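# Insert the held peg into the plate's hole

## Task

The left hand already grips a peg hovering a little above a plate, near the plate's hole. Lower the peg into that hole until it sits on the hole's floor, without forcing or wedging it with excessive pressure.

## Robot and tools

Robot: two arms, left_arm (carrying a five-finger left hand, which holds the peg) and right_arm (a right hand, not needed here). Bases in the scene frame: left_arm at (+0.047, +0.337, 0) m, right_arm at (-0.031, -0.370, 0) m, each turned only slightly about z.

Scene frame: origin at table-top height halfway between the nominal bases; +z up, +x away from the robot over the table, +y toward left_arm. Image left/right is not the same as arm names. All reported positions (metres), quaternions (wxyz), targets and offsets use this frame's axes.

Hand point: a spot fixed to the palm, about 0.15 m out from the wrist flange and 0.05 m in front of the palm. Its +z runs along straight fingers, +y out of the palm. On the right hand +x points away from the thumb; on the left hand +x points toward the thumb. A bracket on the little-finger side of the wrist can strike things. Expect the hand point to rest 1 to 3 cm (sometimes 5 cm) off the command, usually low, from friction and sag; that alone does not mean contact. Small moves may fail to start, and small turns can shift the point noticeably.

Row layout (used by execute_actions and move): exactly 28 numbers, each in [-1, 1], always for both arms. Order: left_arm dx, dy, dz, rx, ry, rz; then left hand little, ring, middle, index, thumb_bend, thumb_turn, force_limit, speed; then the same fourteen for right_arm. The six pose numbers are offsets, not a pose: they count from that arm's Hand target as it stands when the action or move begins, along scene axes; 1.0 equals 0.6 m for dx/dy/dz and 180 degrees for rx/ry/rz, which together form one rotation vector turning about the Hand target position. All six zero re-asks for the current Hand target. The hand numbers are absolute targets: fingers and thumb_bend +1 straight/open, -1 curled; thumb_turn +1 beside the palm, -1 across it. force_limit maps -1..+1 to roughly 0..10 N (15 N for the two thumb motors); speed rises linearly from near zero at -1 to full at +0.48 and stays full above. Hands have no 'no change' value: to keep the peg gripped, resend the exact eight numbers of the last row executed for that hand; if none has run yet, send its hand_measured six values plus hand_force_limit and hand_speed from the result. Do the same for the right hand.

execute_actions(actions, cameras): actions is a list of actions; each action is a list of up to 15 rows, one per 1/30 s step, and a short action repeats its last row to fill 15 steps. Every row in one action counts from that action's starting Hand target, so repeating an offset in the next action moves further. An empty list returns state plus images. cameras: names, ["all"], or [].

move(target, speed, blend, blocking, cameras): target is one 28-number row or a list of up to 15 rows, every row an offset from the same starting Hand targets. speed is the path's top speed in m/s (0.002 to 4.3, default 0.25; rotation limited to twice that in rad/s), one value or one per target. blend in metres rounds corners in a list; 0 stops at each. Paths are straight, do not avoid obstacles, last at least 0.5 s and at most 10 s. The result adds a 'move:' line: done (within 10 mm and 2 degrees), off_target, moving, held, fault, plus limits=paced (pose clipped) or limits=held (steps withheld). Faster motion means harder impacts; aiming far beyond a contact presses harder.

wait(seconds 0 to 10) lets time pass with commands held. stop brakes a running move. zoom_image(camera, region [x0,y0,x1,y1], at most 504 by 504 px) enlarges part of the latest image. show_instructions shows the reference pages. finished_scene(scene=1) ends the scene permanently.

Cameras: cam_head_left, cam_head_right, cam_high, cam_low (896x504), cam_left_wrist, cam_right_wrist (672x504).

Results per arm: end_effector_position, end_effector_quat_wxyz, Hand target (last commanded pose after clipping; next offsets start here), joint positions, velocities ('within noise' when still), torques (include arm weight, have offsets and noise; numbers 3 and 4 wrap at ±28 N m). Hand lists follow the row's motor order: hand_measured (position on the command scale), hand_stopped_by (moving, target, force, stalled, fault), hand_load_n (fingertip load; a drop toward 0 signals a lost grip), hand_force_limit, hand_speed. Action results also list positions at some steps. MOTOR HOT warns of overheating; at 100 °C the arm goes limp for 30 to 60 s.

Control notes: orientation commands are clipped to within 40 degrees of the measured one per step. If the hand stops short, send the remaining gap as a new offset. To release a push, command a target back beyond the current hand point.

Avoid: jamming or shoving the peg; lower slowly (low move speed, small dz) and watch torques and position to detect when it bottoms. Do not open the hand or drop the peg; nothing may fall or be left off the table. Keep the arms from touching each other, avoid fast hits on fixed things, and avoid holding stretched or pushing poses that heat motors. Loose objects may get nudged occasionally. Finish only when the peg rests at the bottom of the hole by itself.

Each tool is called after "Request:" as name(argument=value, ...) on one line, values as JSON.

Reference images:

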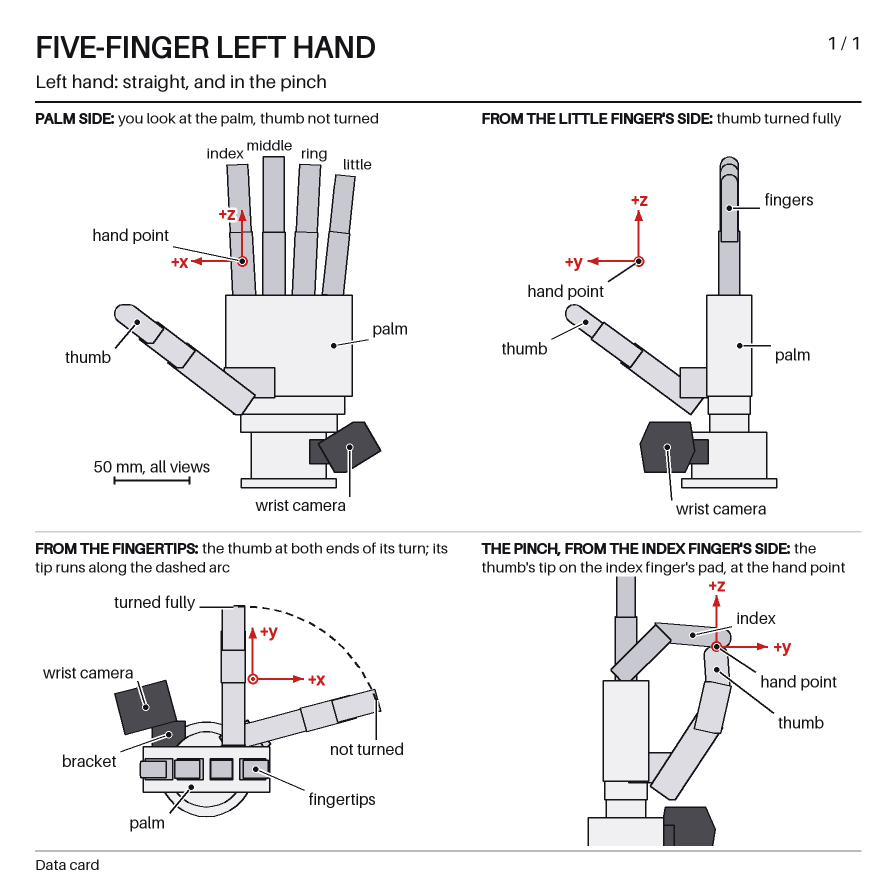

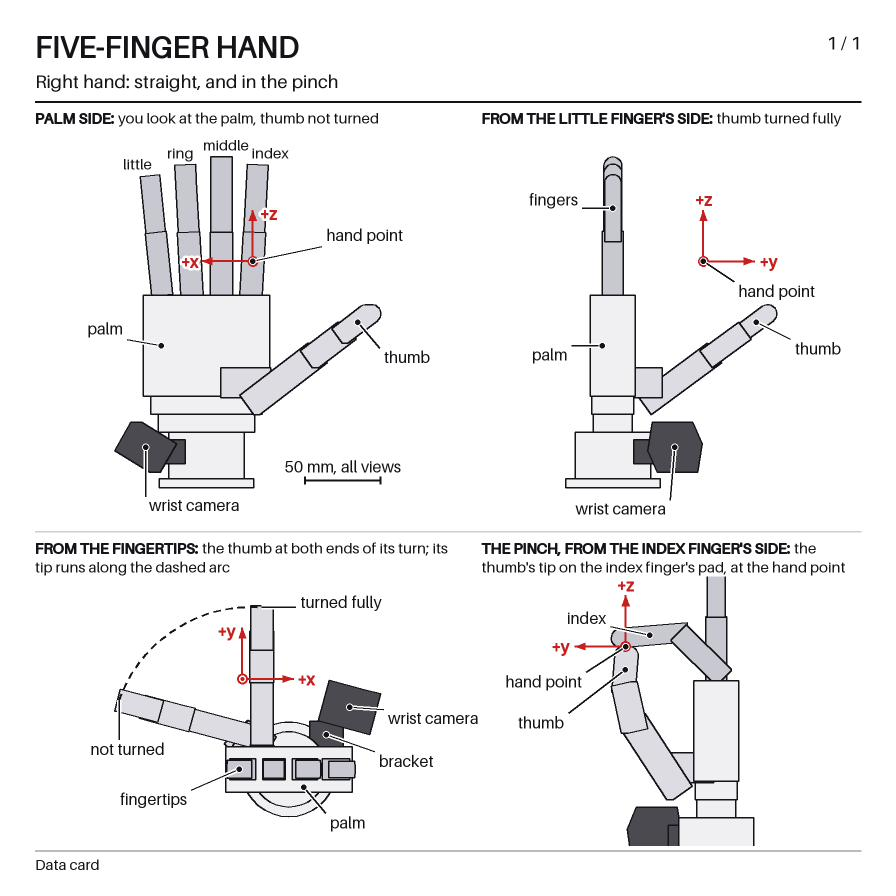

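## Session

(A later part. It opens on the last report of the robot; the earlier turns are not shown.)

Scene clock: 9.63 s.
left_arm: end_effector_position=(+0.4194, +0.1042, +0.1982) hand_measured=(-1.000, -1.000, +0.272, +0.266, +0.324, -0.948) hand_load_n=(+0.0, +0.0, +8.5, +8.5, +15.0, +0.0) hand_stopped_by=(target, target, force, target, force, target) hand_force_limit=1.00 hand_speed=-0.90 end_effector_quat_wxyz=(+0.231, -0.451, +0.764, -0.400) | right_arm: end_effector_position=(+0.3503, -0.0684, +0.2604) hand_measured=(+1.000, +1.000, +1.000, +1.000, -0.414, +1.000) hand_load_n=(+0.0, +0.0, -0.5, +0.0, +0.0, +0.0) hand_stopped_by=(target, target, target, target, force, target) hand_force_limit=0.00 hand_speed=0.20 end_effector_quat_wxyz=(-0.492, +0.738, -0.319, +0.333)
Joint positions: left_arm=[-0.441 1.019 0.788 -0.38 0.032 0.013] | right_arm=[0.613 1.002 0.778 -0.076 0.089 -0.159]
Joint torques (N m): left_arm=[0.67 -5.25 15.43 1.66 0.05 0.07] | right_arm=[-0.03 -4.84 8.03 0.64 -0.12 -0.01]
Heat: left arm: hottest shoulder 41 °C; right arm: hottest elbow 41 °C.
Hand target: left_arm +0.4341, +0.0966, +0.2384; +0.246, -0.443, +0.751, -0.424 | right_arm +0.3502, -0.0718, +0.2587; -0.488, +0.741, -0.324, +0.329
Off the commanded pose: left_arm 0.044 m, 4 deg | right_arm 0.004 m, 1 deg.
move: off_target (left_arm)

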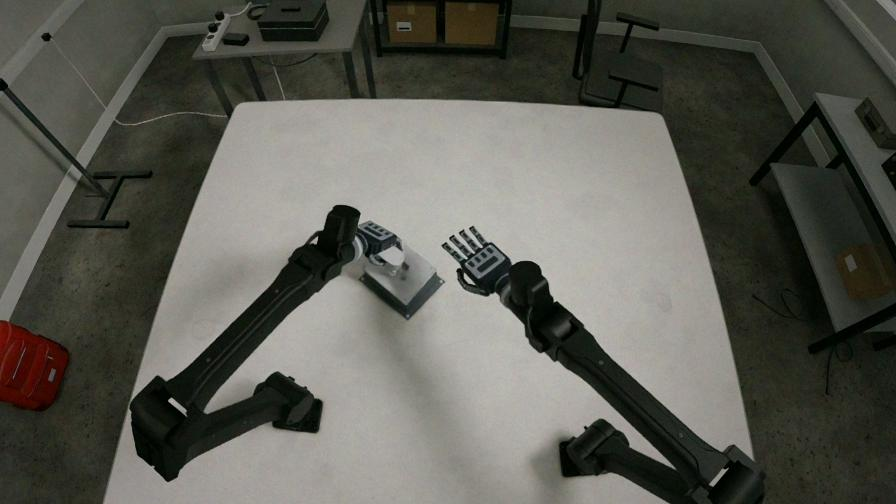

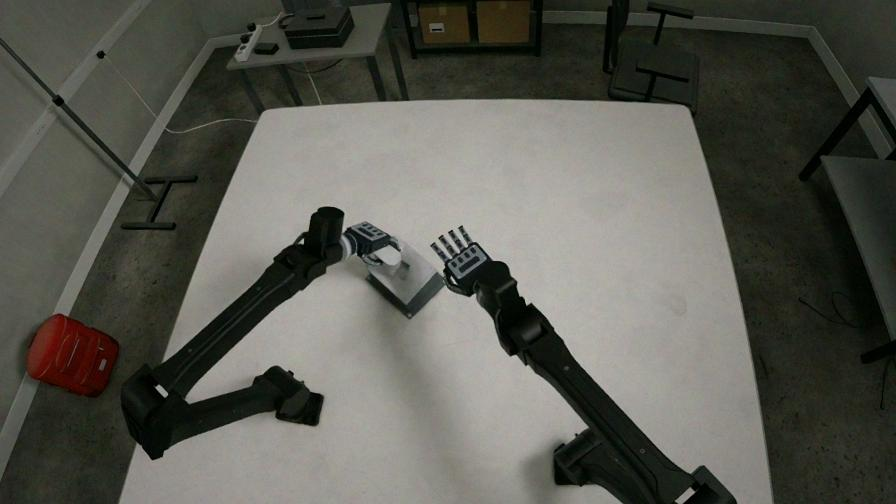

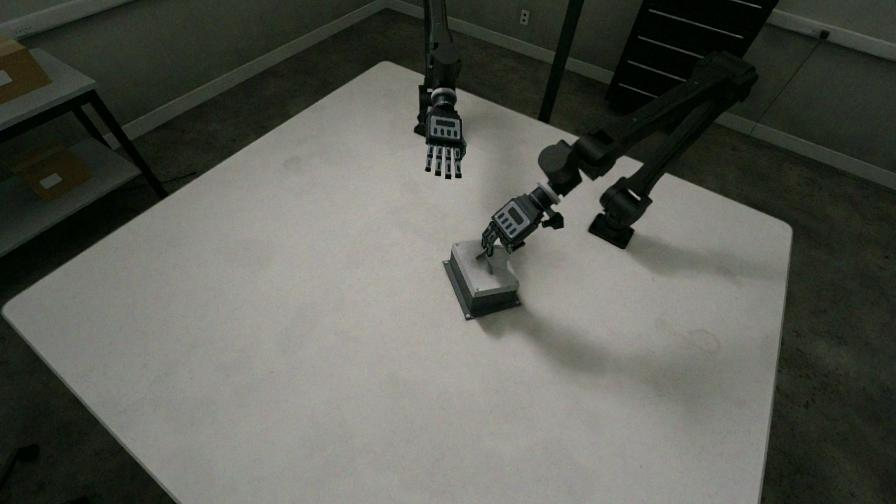

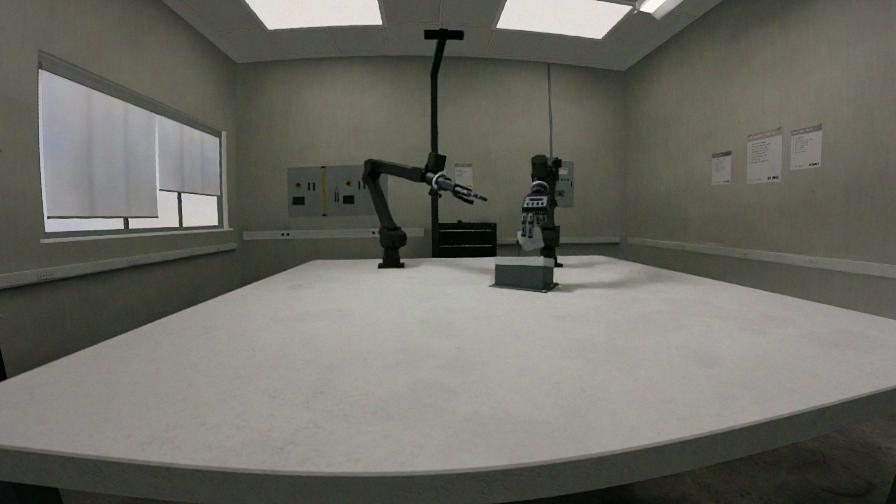

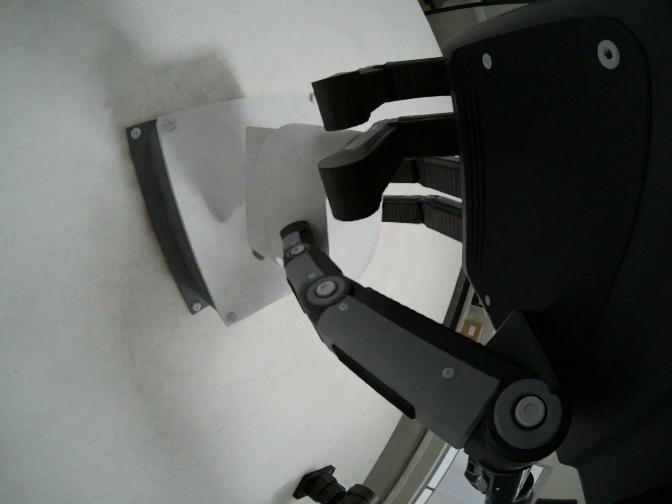

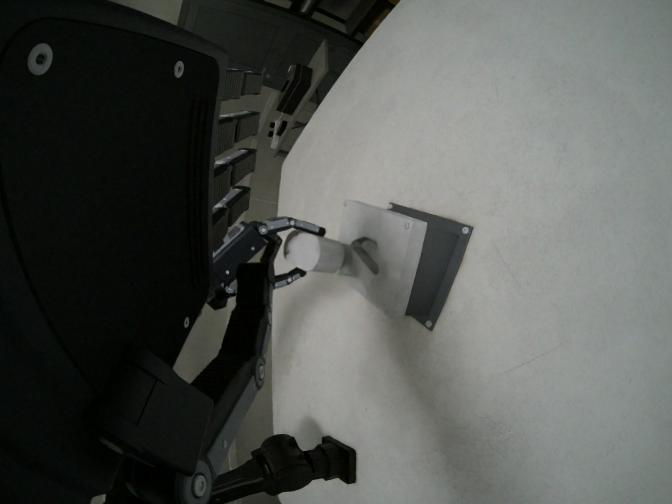

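Request:
move(target=[-0.05,0.05,0.15,0,0,0,-1.0,-1.0,0.272,0.264,0.324,-0.948,1.0,-0.90,0,0,0,0,0,0,1,1,1,1,-1,1,0,0.2], speed=0.2, cameras=["all"])

Request:
zoom_image(camera="cam_right_wrist", region=[230, 160, 490, 340])

Request:
zoom_image(camera="cam_head_left", region=[340, 190, 460, 330])

Request:
zoom_image(camera="cam_head_right", region=[340, 190, 460, 330])

Request:
zoom_image(camera="cam_high", region=[430, 180, 550, 330])

Request:
zoom_image(camera="cam_low", region=[480, 180, 580, 300])

Scene clock: 11.77 s.
left_arm: end_effector_position=(+0.3937, +0.1272, +0.2936) hand_measured=(-1.000, -1.000, +0.272, +0.266, +0.324, -0.948) hand_load_n=(+0.0, +0.0, +8.5, +8.5, +15.0, +0.0) hand_stopped_by=(target, target, force, target, force, target) hand_force_limit=1.00 hand_speed=-0.90 end_effector_quat_wxyz=(+0.231, -0.451, +0.760, -0.407) | right_arm: end_effector_position=(+0.3503, -0.0684, +0.2604) hand_measured=(+1.000, +1.000, +1.000, +1.000, -0.414, +1.000) hand_load_n=(+0.0, +0.0, +0.0, +0.0, +0.0, +0.0) hand_stopped_by=(target, target, target, target, force, target) hand_force_limit=0.00 hand_speed=0.20 end_effector_quat_wxyz=(-0.492, +0.738, -0.319, +0.333)
Joint positions: left_arm=[-0.406 0.889 0.959 -0.668 0.066 0.026] | right_arm=[0.613 1.002 0.778 -0.076 0.089 -0.159]
Joint torques (N m): left_arm=[1.49 -3.08 15.61 1.72 0.29 0.16] | right_arm=[-0.21 -4.84 8.02 0.59 -0.13 -0.01]
Heat: left arm: hottest shoulder 41 °C; right arm: hottest elbow 41 °C.
Hand target: left_arm +0.4041, +0.1267, +0.3282; +0.246, -0.443, +0.751, -0.424 | right_arm +0.3502, -0.0718, +0.2587; -0.488, +0.741, -0.324, +0.329
Off the commanded pose: left_arm 0.036 m, 3 deg | right_arm 0.004 m, 1 deg.
move: off_target (left_arm)

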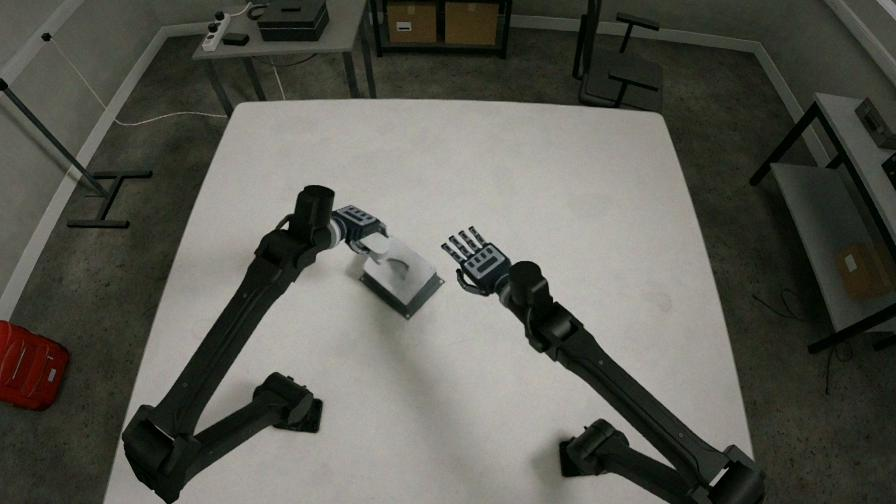

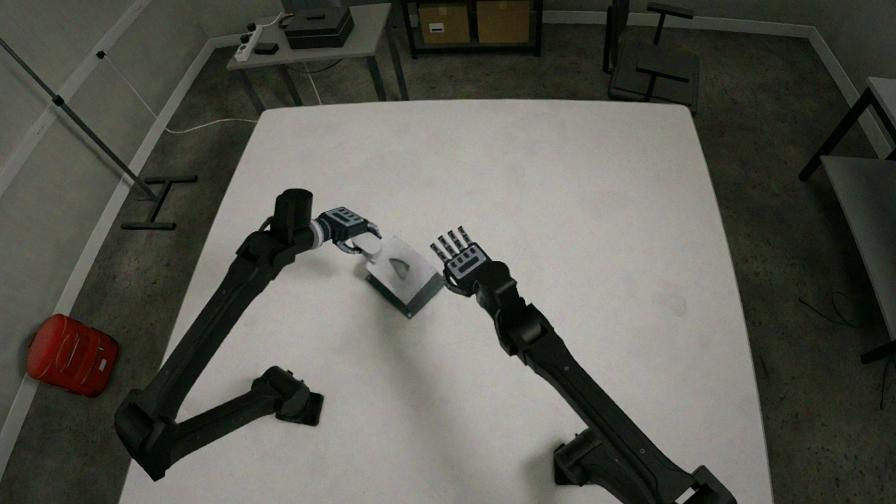

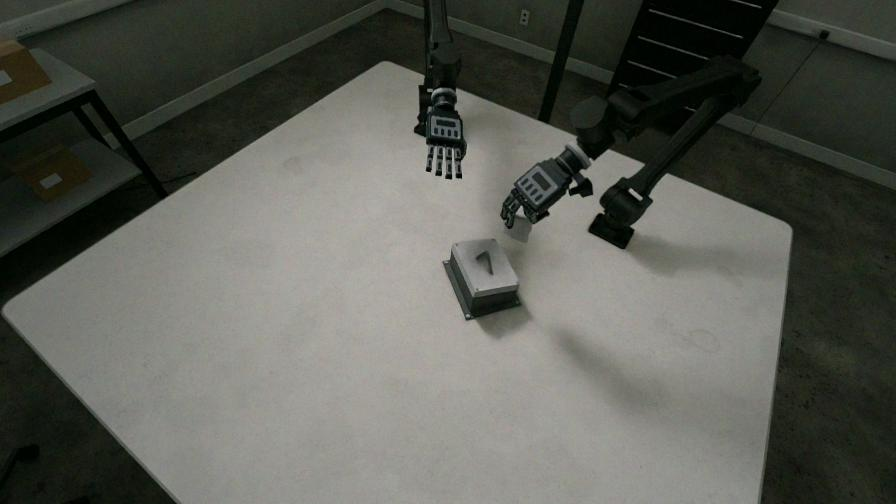

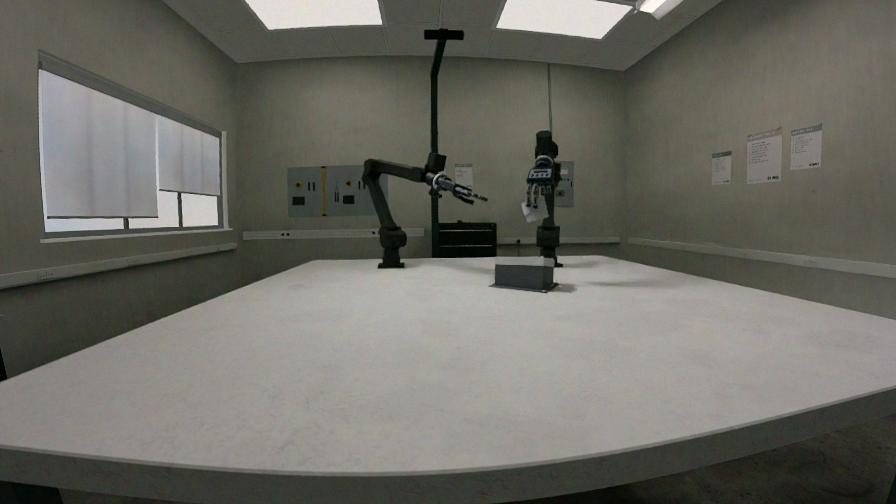

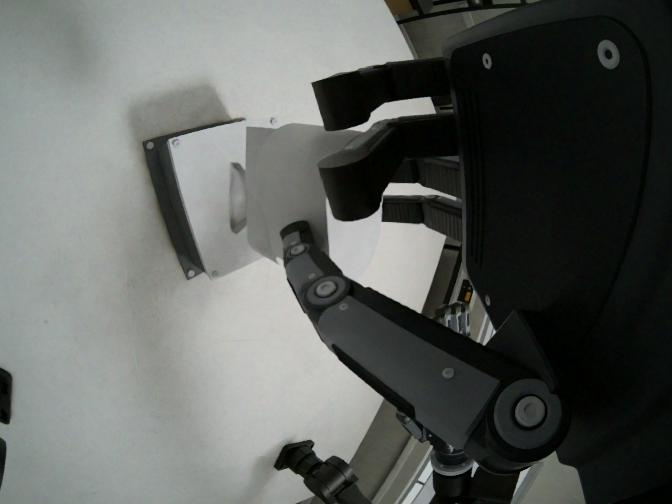

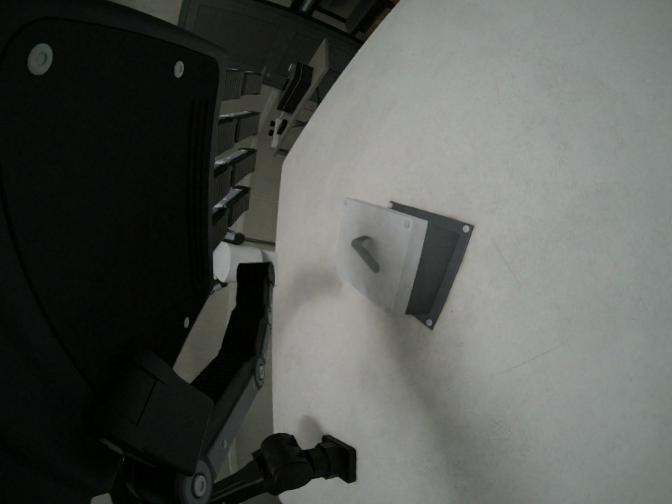

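Scaled by 1.938 from the camera's 672x504 image, which has a finer 960x720 frame.

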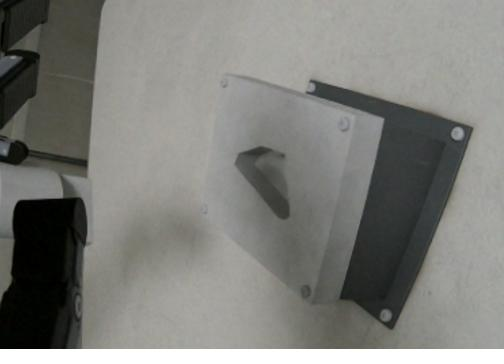

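Scaled by 3.600 from the camera's 896x504 image, which has a finer 1280x720 frame.

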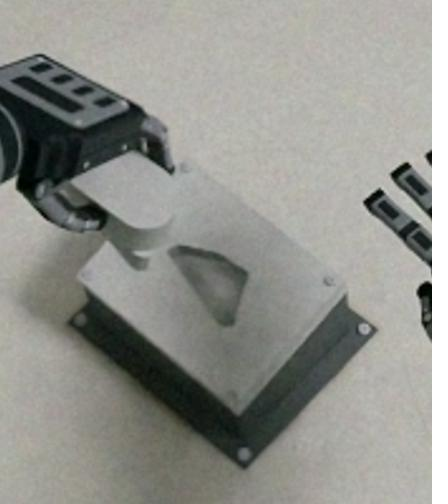

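Scaled by 3.600 from the camera's 896x504 image, which has a finer 1280x720 frame.

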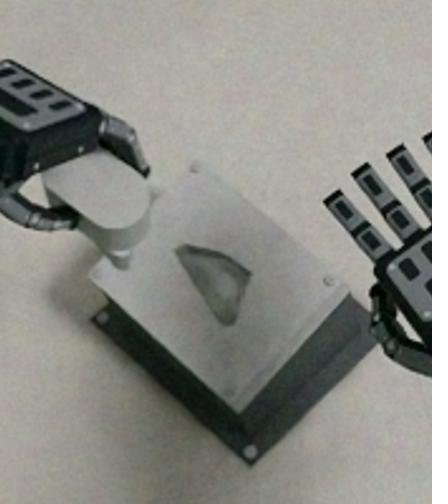

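Scaled by 3.360 from the camera's 896x504 image, which has a finer 1280x720 frame.

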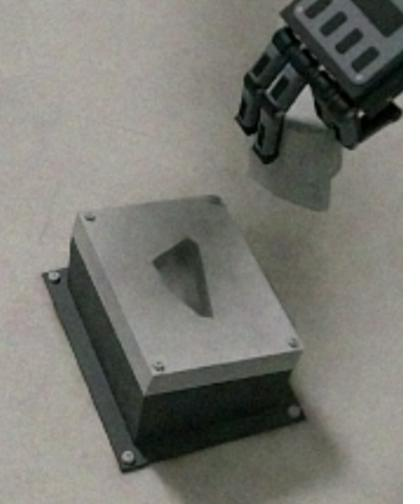

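Scaled by 4.200 from the camera's 896x504 image, which has a finer 1280x720 frame.

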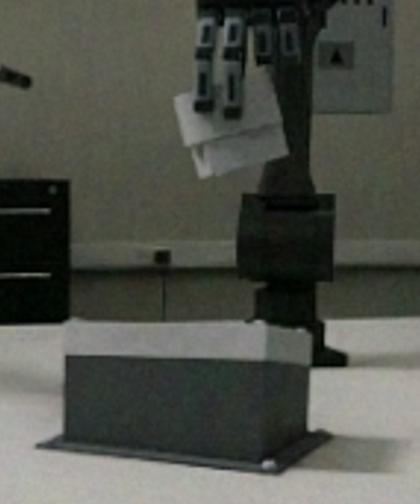

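Request:
zoom_image(camera="cam_left_wrist", region=[130, 80, 400, 300])

Request:
zoom_image(camera="cam_right_wrist", region=[330, 190, 440, 300])

Request:
zoom_image(camera="cam_high", region=[490, 190, 550, 250])

Request:
zoom_image(camera="cam_low", region=[510, 180, 560, 230])

Scaled by 1.867 from the camera's 672x504 image, which has a finer 960x720 frame.

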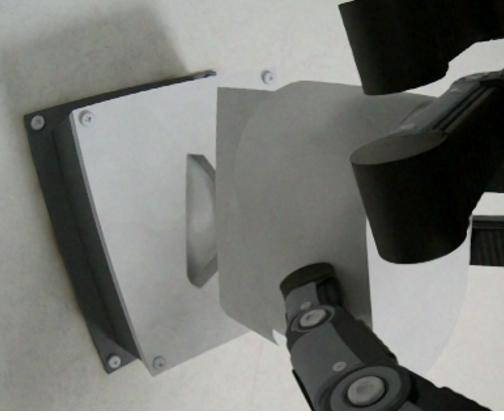

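Scaled by 4.582 from the camera's 672x504 image, which has a finer 960x720 frame.

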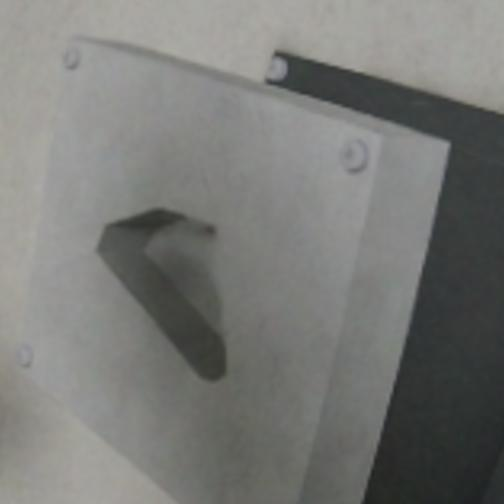

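Scaled by 8.400 from the camera's 896x504 image, which has a finer 1280x720 frame.

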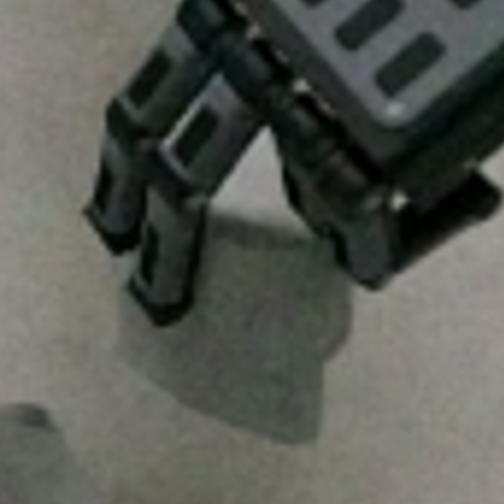

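Scaled by 10.080 from the camera's 896x504 image, which has a finer 1280x720 frame.

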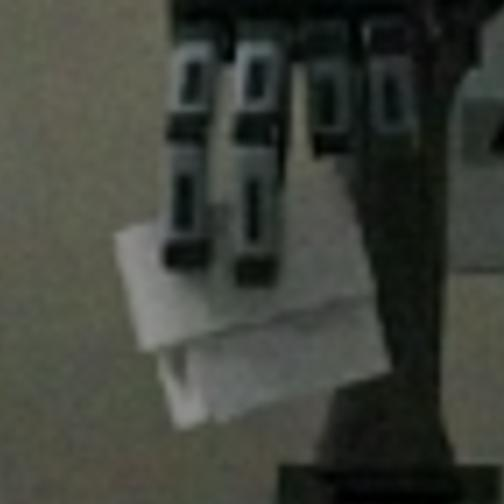

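Request:
move(target=[0.075,0,0,-0.243,0.135,0,-1.0,-1.0,0.272,0.264,0.324,-0.948,1.0,-0.90,0,0,0,0.0729,-0.0404,0,1,1,1,1,1,1,0,0.2], speed=0.3, cameras=["all"])

Request:
zoom_image(camera="cam_right_wrist", region=[200, 160, 460, 340])

Scene clock: 16.83 s.
left_arm: end_effector_position=(+0.4465, +0.1246, +0.3253) hand_measured=(-1.000, -1.000, +0.272, +0.266, +0.324, -0.948) hand_load_n=(+0.0, +0.0, +9.0, +8.5, +15.0, -0.5) hand_stopped_by=(target, target, force, target, force, target) hand_force_limit=1.00 hand_speed=-0.90 end_effector_quat_wxyz=(+0.092, +0.579, -0.583, +0.563) | right_arm: end_effector_position=(+0.3480, -0.0705, +0.2518) hand_measured=(+1.000, +1.000, +1.000, +1.000, +1.000, +1.000) hand_load_n=(+0.0, +0.0, -0.5, +0.0, +0.0, +0.0) hand_stopped_by=(target, target, target, target, target, target) hand_force_limit=0.00 hand_speed=0.20 end_effector_quat_wxyz=(-0.577, +0.670, -0.324, +0.335)
Joint positions: left_arm=[-0.045 1.097 0.943 -0.372 0.802 -0.549] | right_arm=[0.578 0.976 0.603 0.264 0.033 -0.072]
Joint torques (N m): left_arm=[1.38 -5.48 8.98 3.43 0.9 -0.18] | right_arm=[-0.26 -4.25 7.23 2.43 -0.14 0.11]
Heat: left arm: hottest shoulder 41 °C; right arm: hottest elbow 42 °C.
Hand target: left_arm +0.4491, +0.1266, +0.3284; +0.095, +0.579, -0.574, +0.571 | right_arm +0.3503, -0.0718, +0.2588; -0.589, +0.658, -0.328, +0.336
Off the commanded pose: left_arm 0.004 m, 1 deg | right_arm 0.007 m, 2 deg.
move: done

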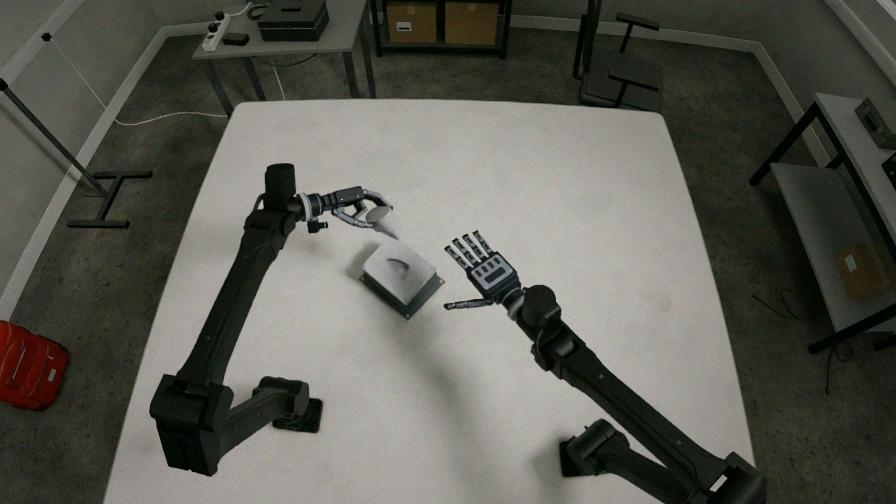

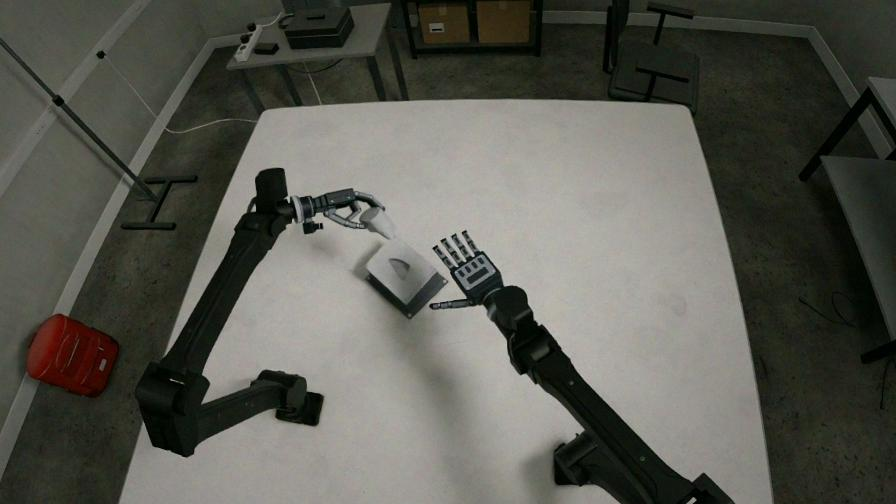

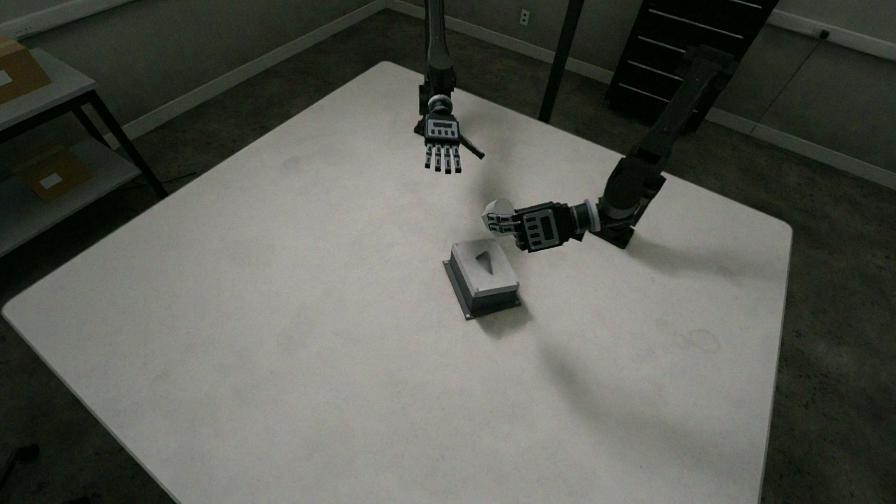

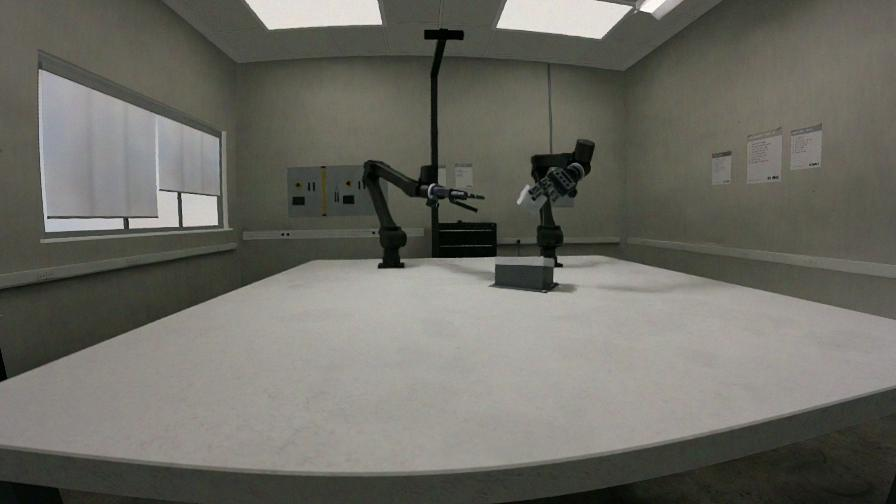

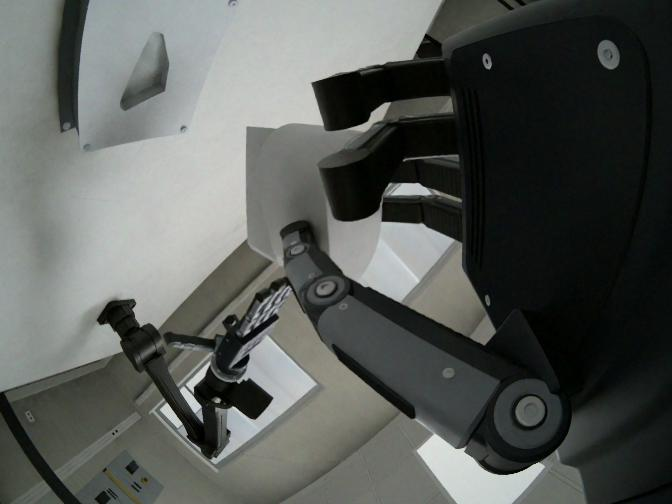

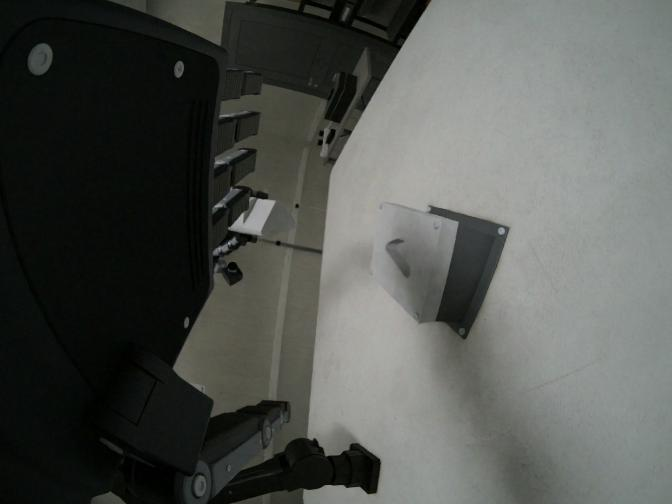

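Scaled by 1.938 from the camera's 672x504 image, which has a finer 960x720 frame.

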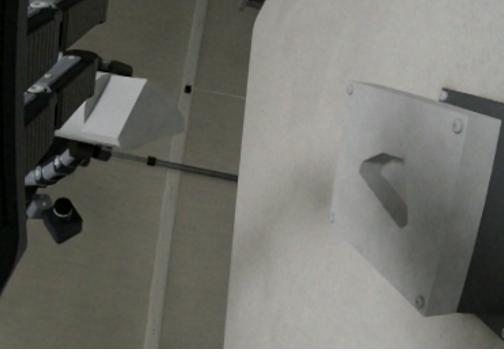

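Request:
zoom_image(camera="cam_right_wrist", region=[210, 180, 310, 260])

Request:
zoom_image(camera="cam_head_left", region=[320, 170, 460, 330])

Request:
zoom_image(camera="cam_head_right", region=[320, 170, 460, 330])

Request:
zoom_image(camera="cam_low", region=[500, 150, 600, 230])

Request:
zoom_image(camera="cam_high", region=[440, 180, 600, 320])

Request:
zoom_image(camera="cam_left_wrist", region=[30, 0, 390, 290])

Scaled by 5.040 from the camera's 672x504 image, which has a finer 960x720 frame.

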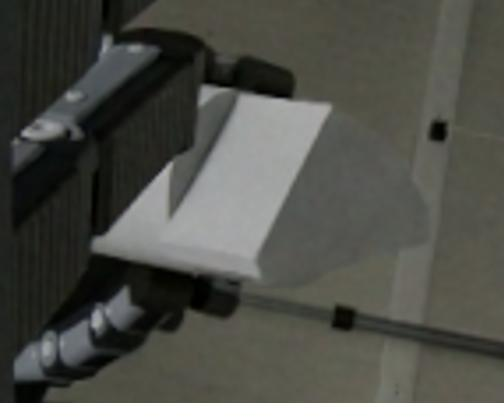

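Scaled by 3.150 from the camera's 896x504 image, which has a finer 1280x720 frame.

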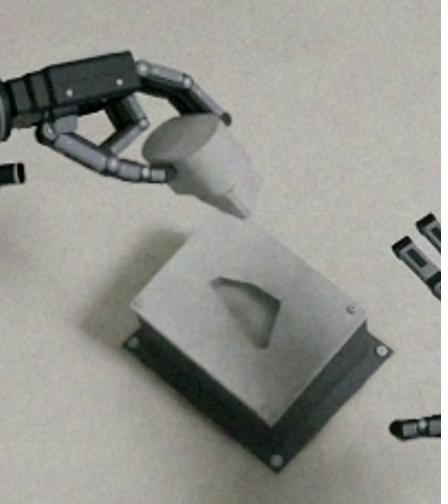

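Scaled by 3.150 from the camera's 896x504 image, which has a finer 1280x720 frame.

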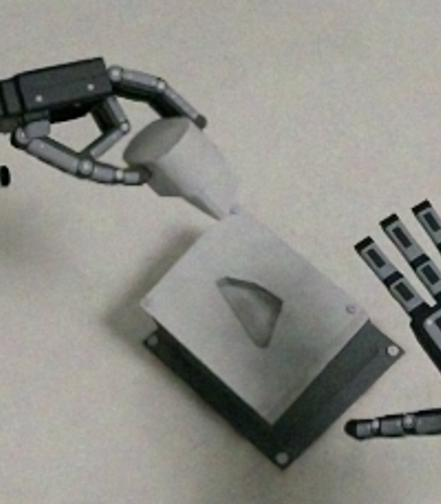

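Scaled by 5.040 from the camera's 896x504 image, which has a finer 1280x720 frame.

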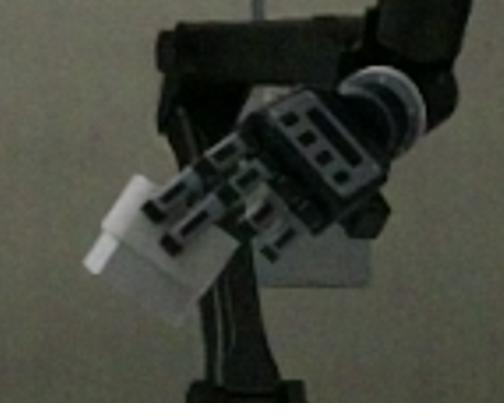

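Scaled by 3.150 from the camera's 896x504 image, which has a finer 1280x720 frame.

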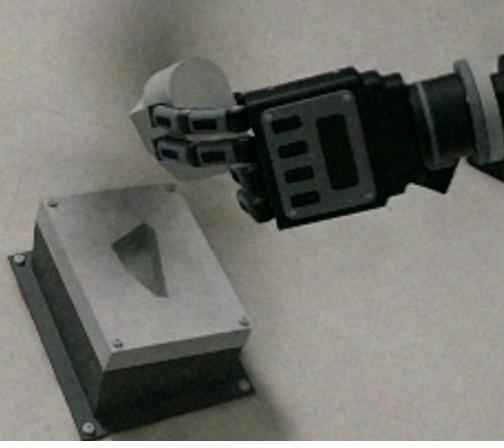

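Scaled by 1.400 from the camera's 672x504 image, which has a finer 960x720 frame.

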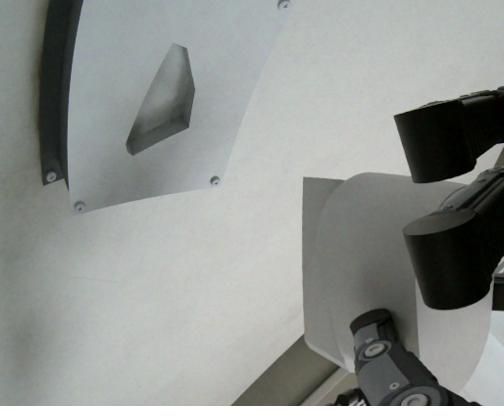

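Request:
zoom_image(camera="cam_right_wrist", region=[240, 190, 300, 240])

Request:
zoom_image(camera="cam_left_wrist", region=[100, 10, 190, 130])

Request:
zoom_image(camera="cam_right_wrist", region=[360, 190, 450, 330])

Scaled by 8.400 from the camera's 672x504 image, which has a finer 960x720 frame.

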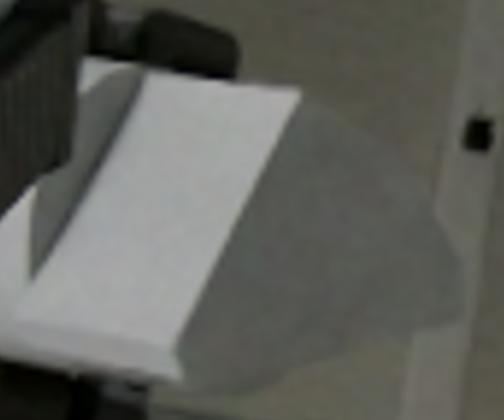

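Scaled by 4.200 from the camera's 672x504 image, which has a finer 960x720 frame.

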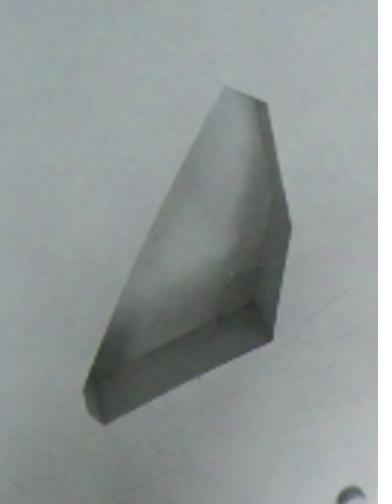

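Scaled by 3.600 from the camera's 672x504 image, which has a finer 960x720 frame.

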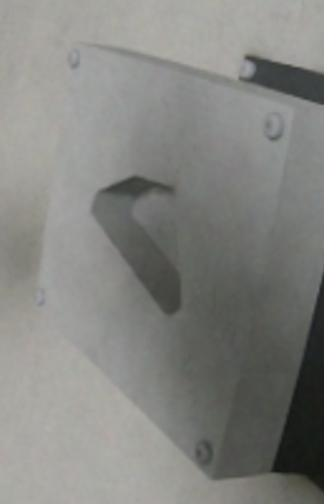

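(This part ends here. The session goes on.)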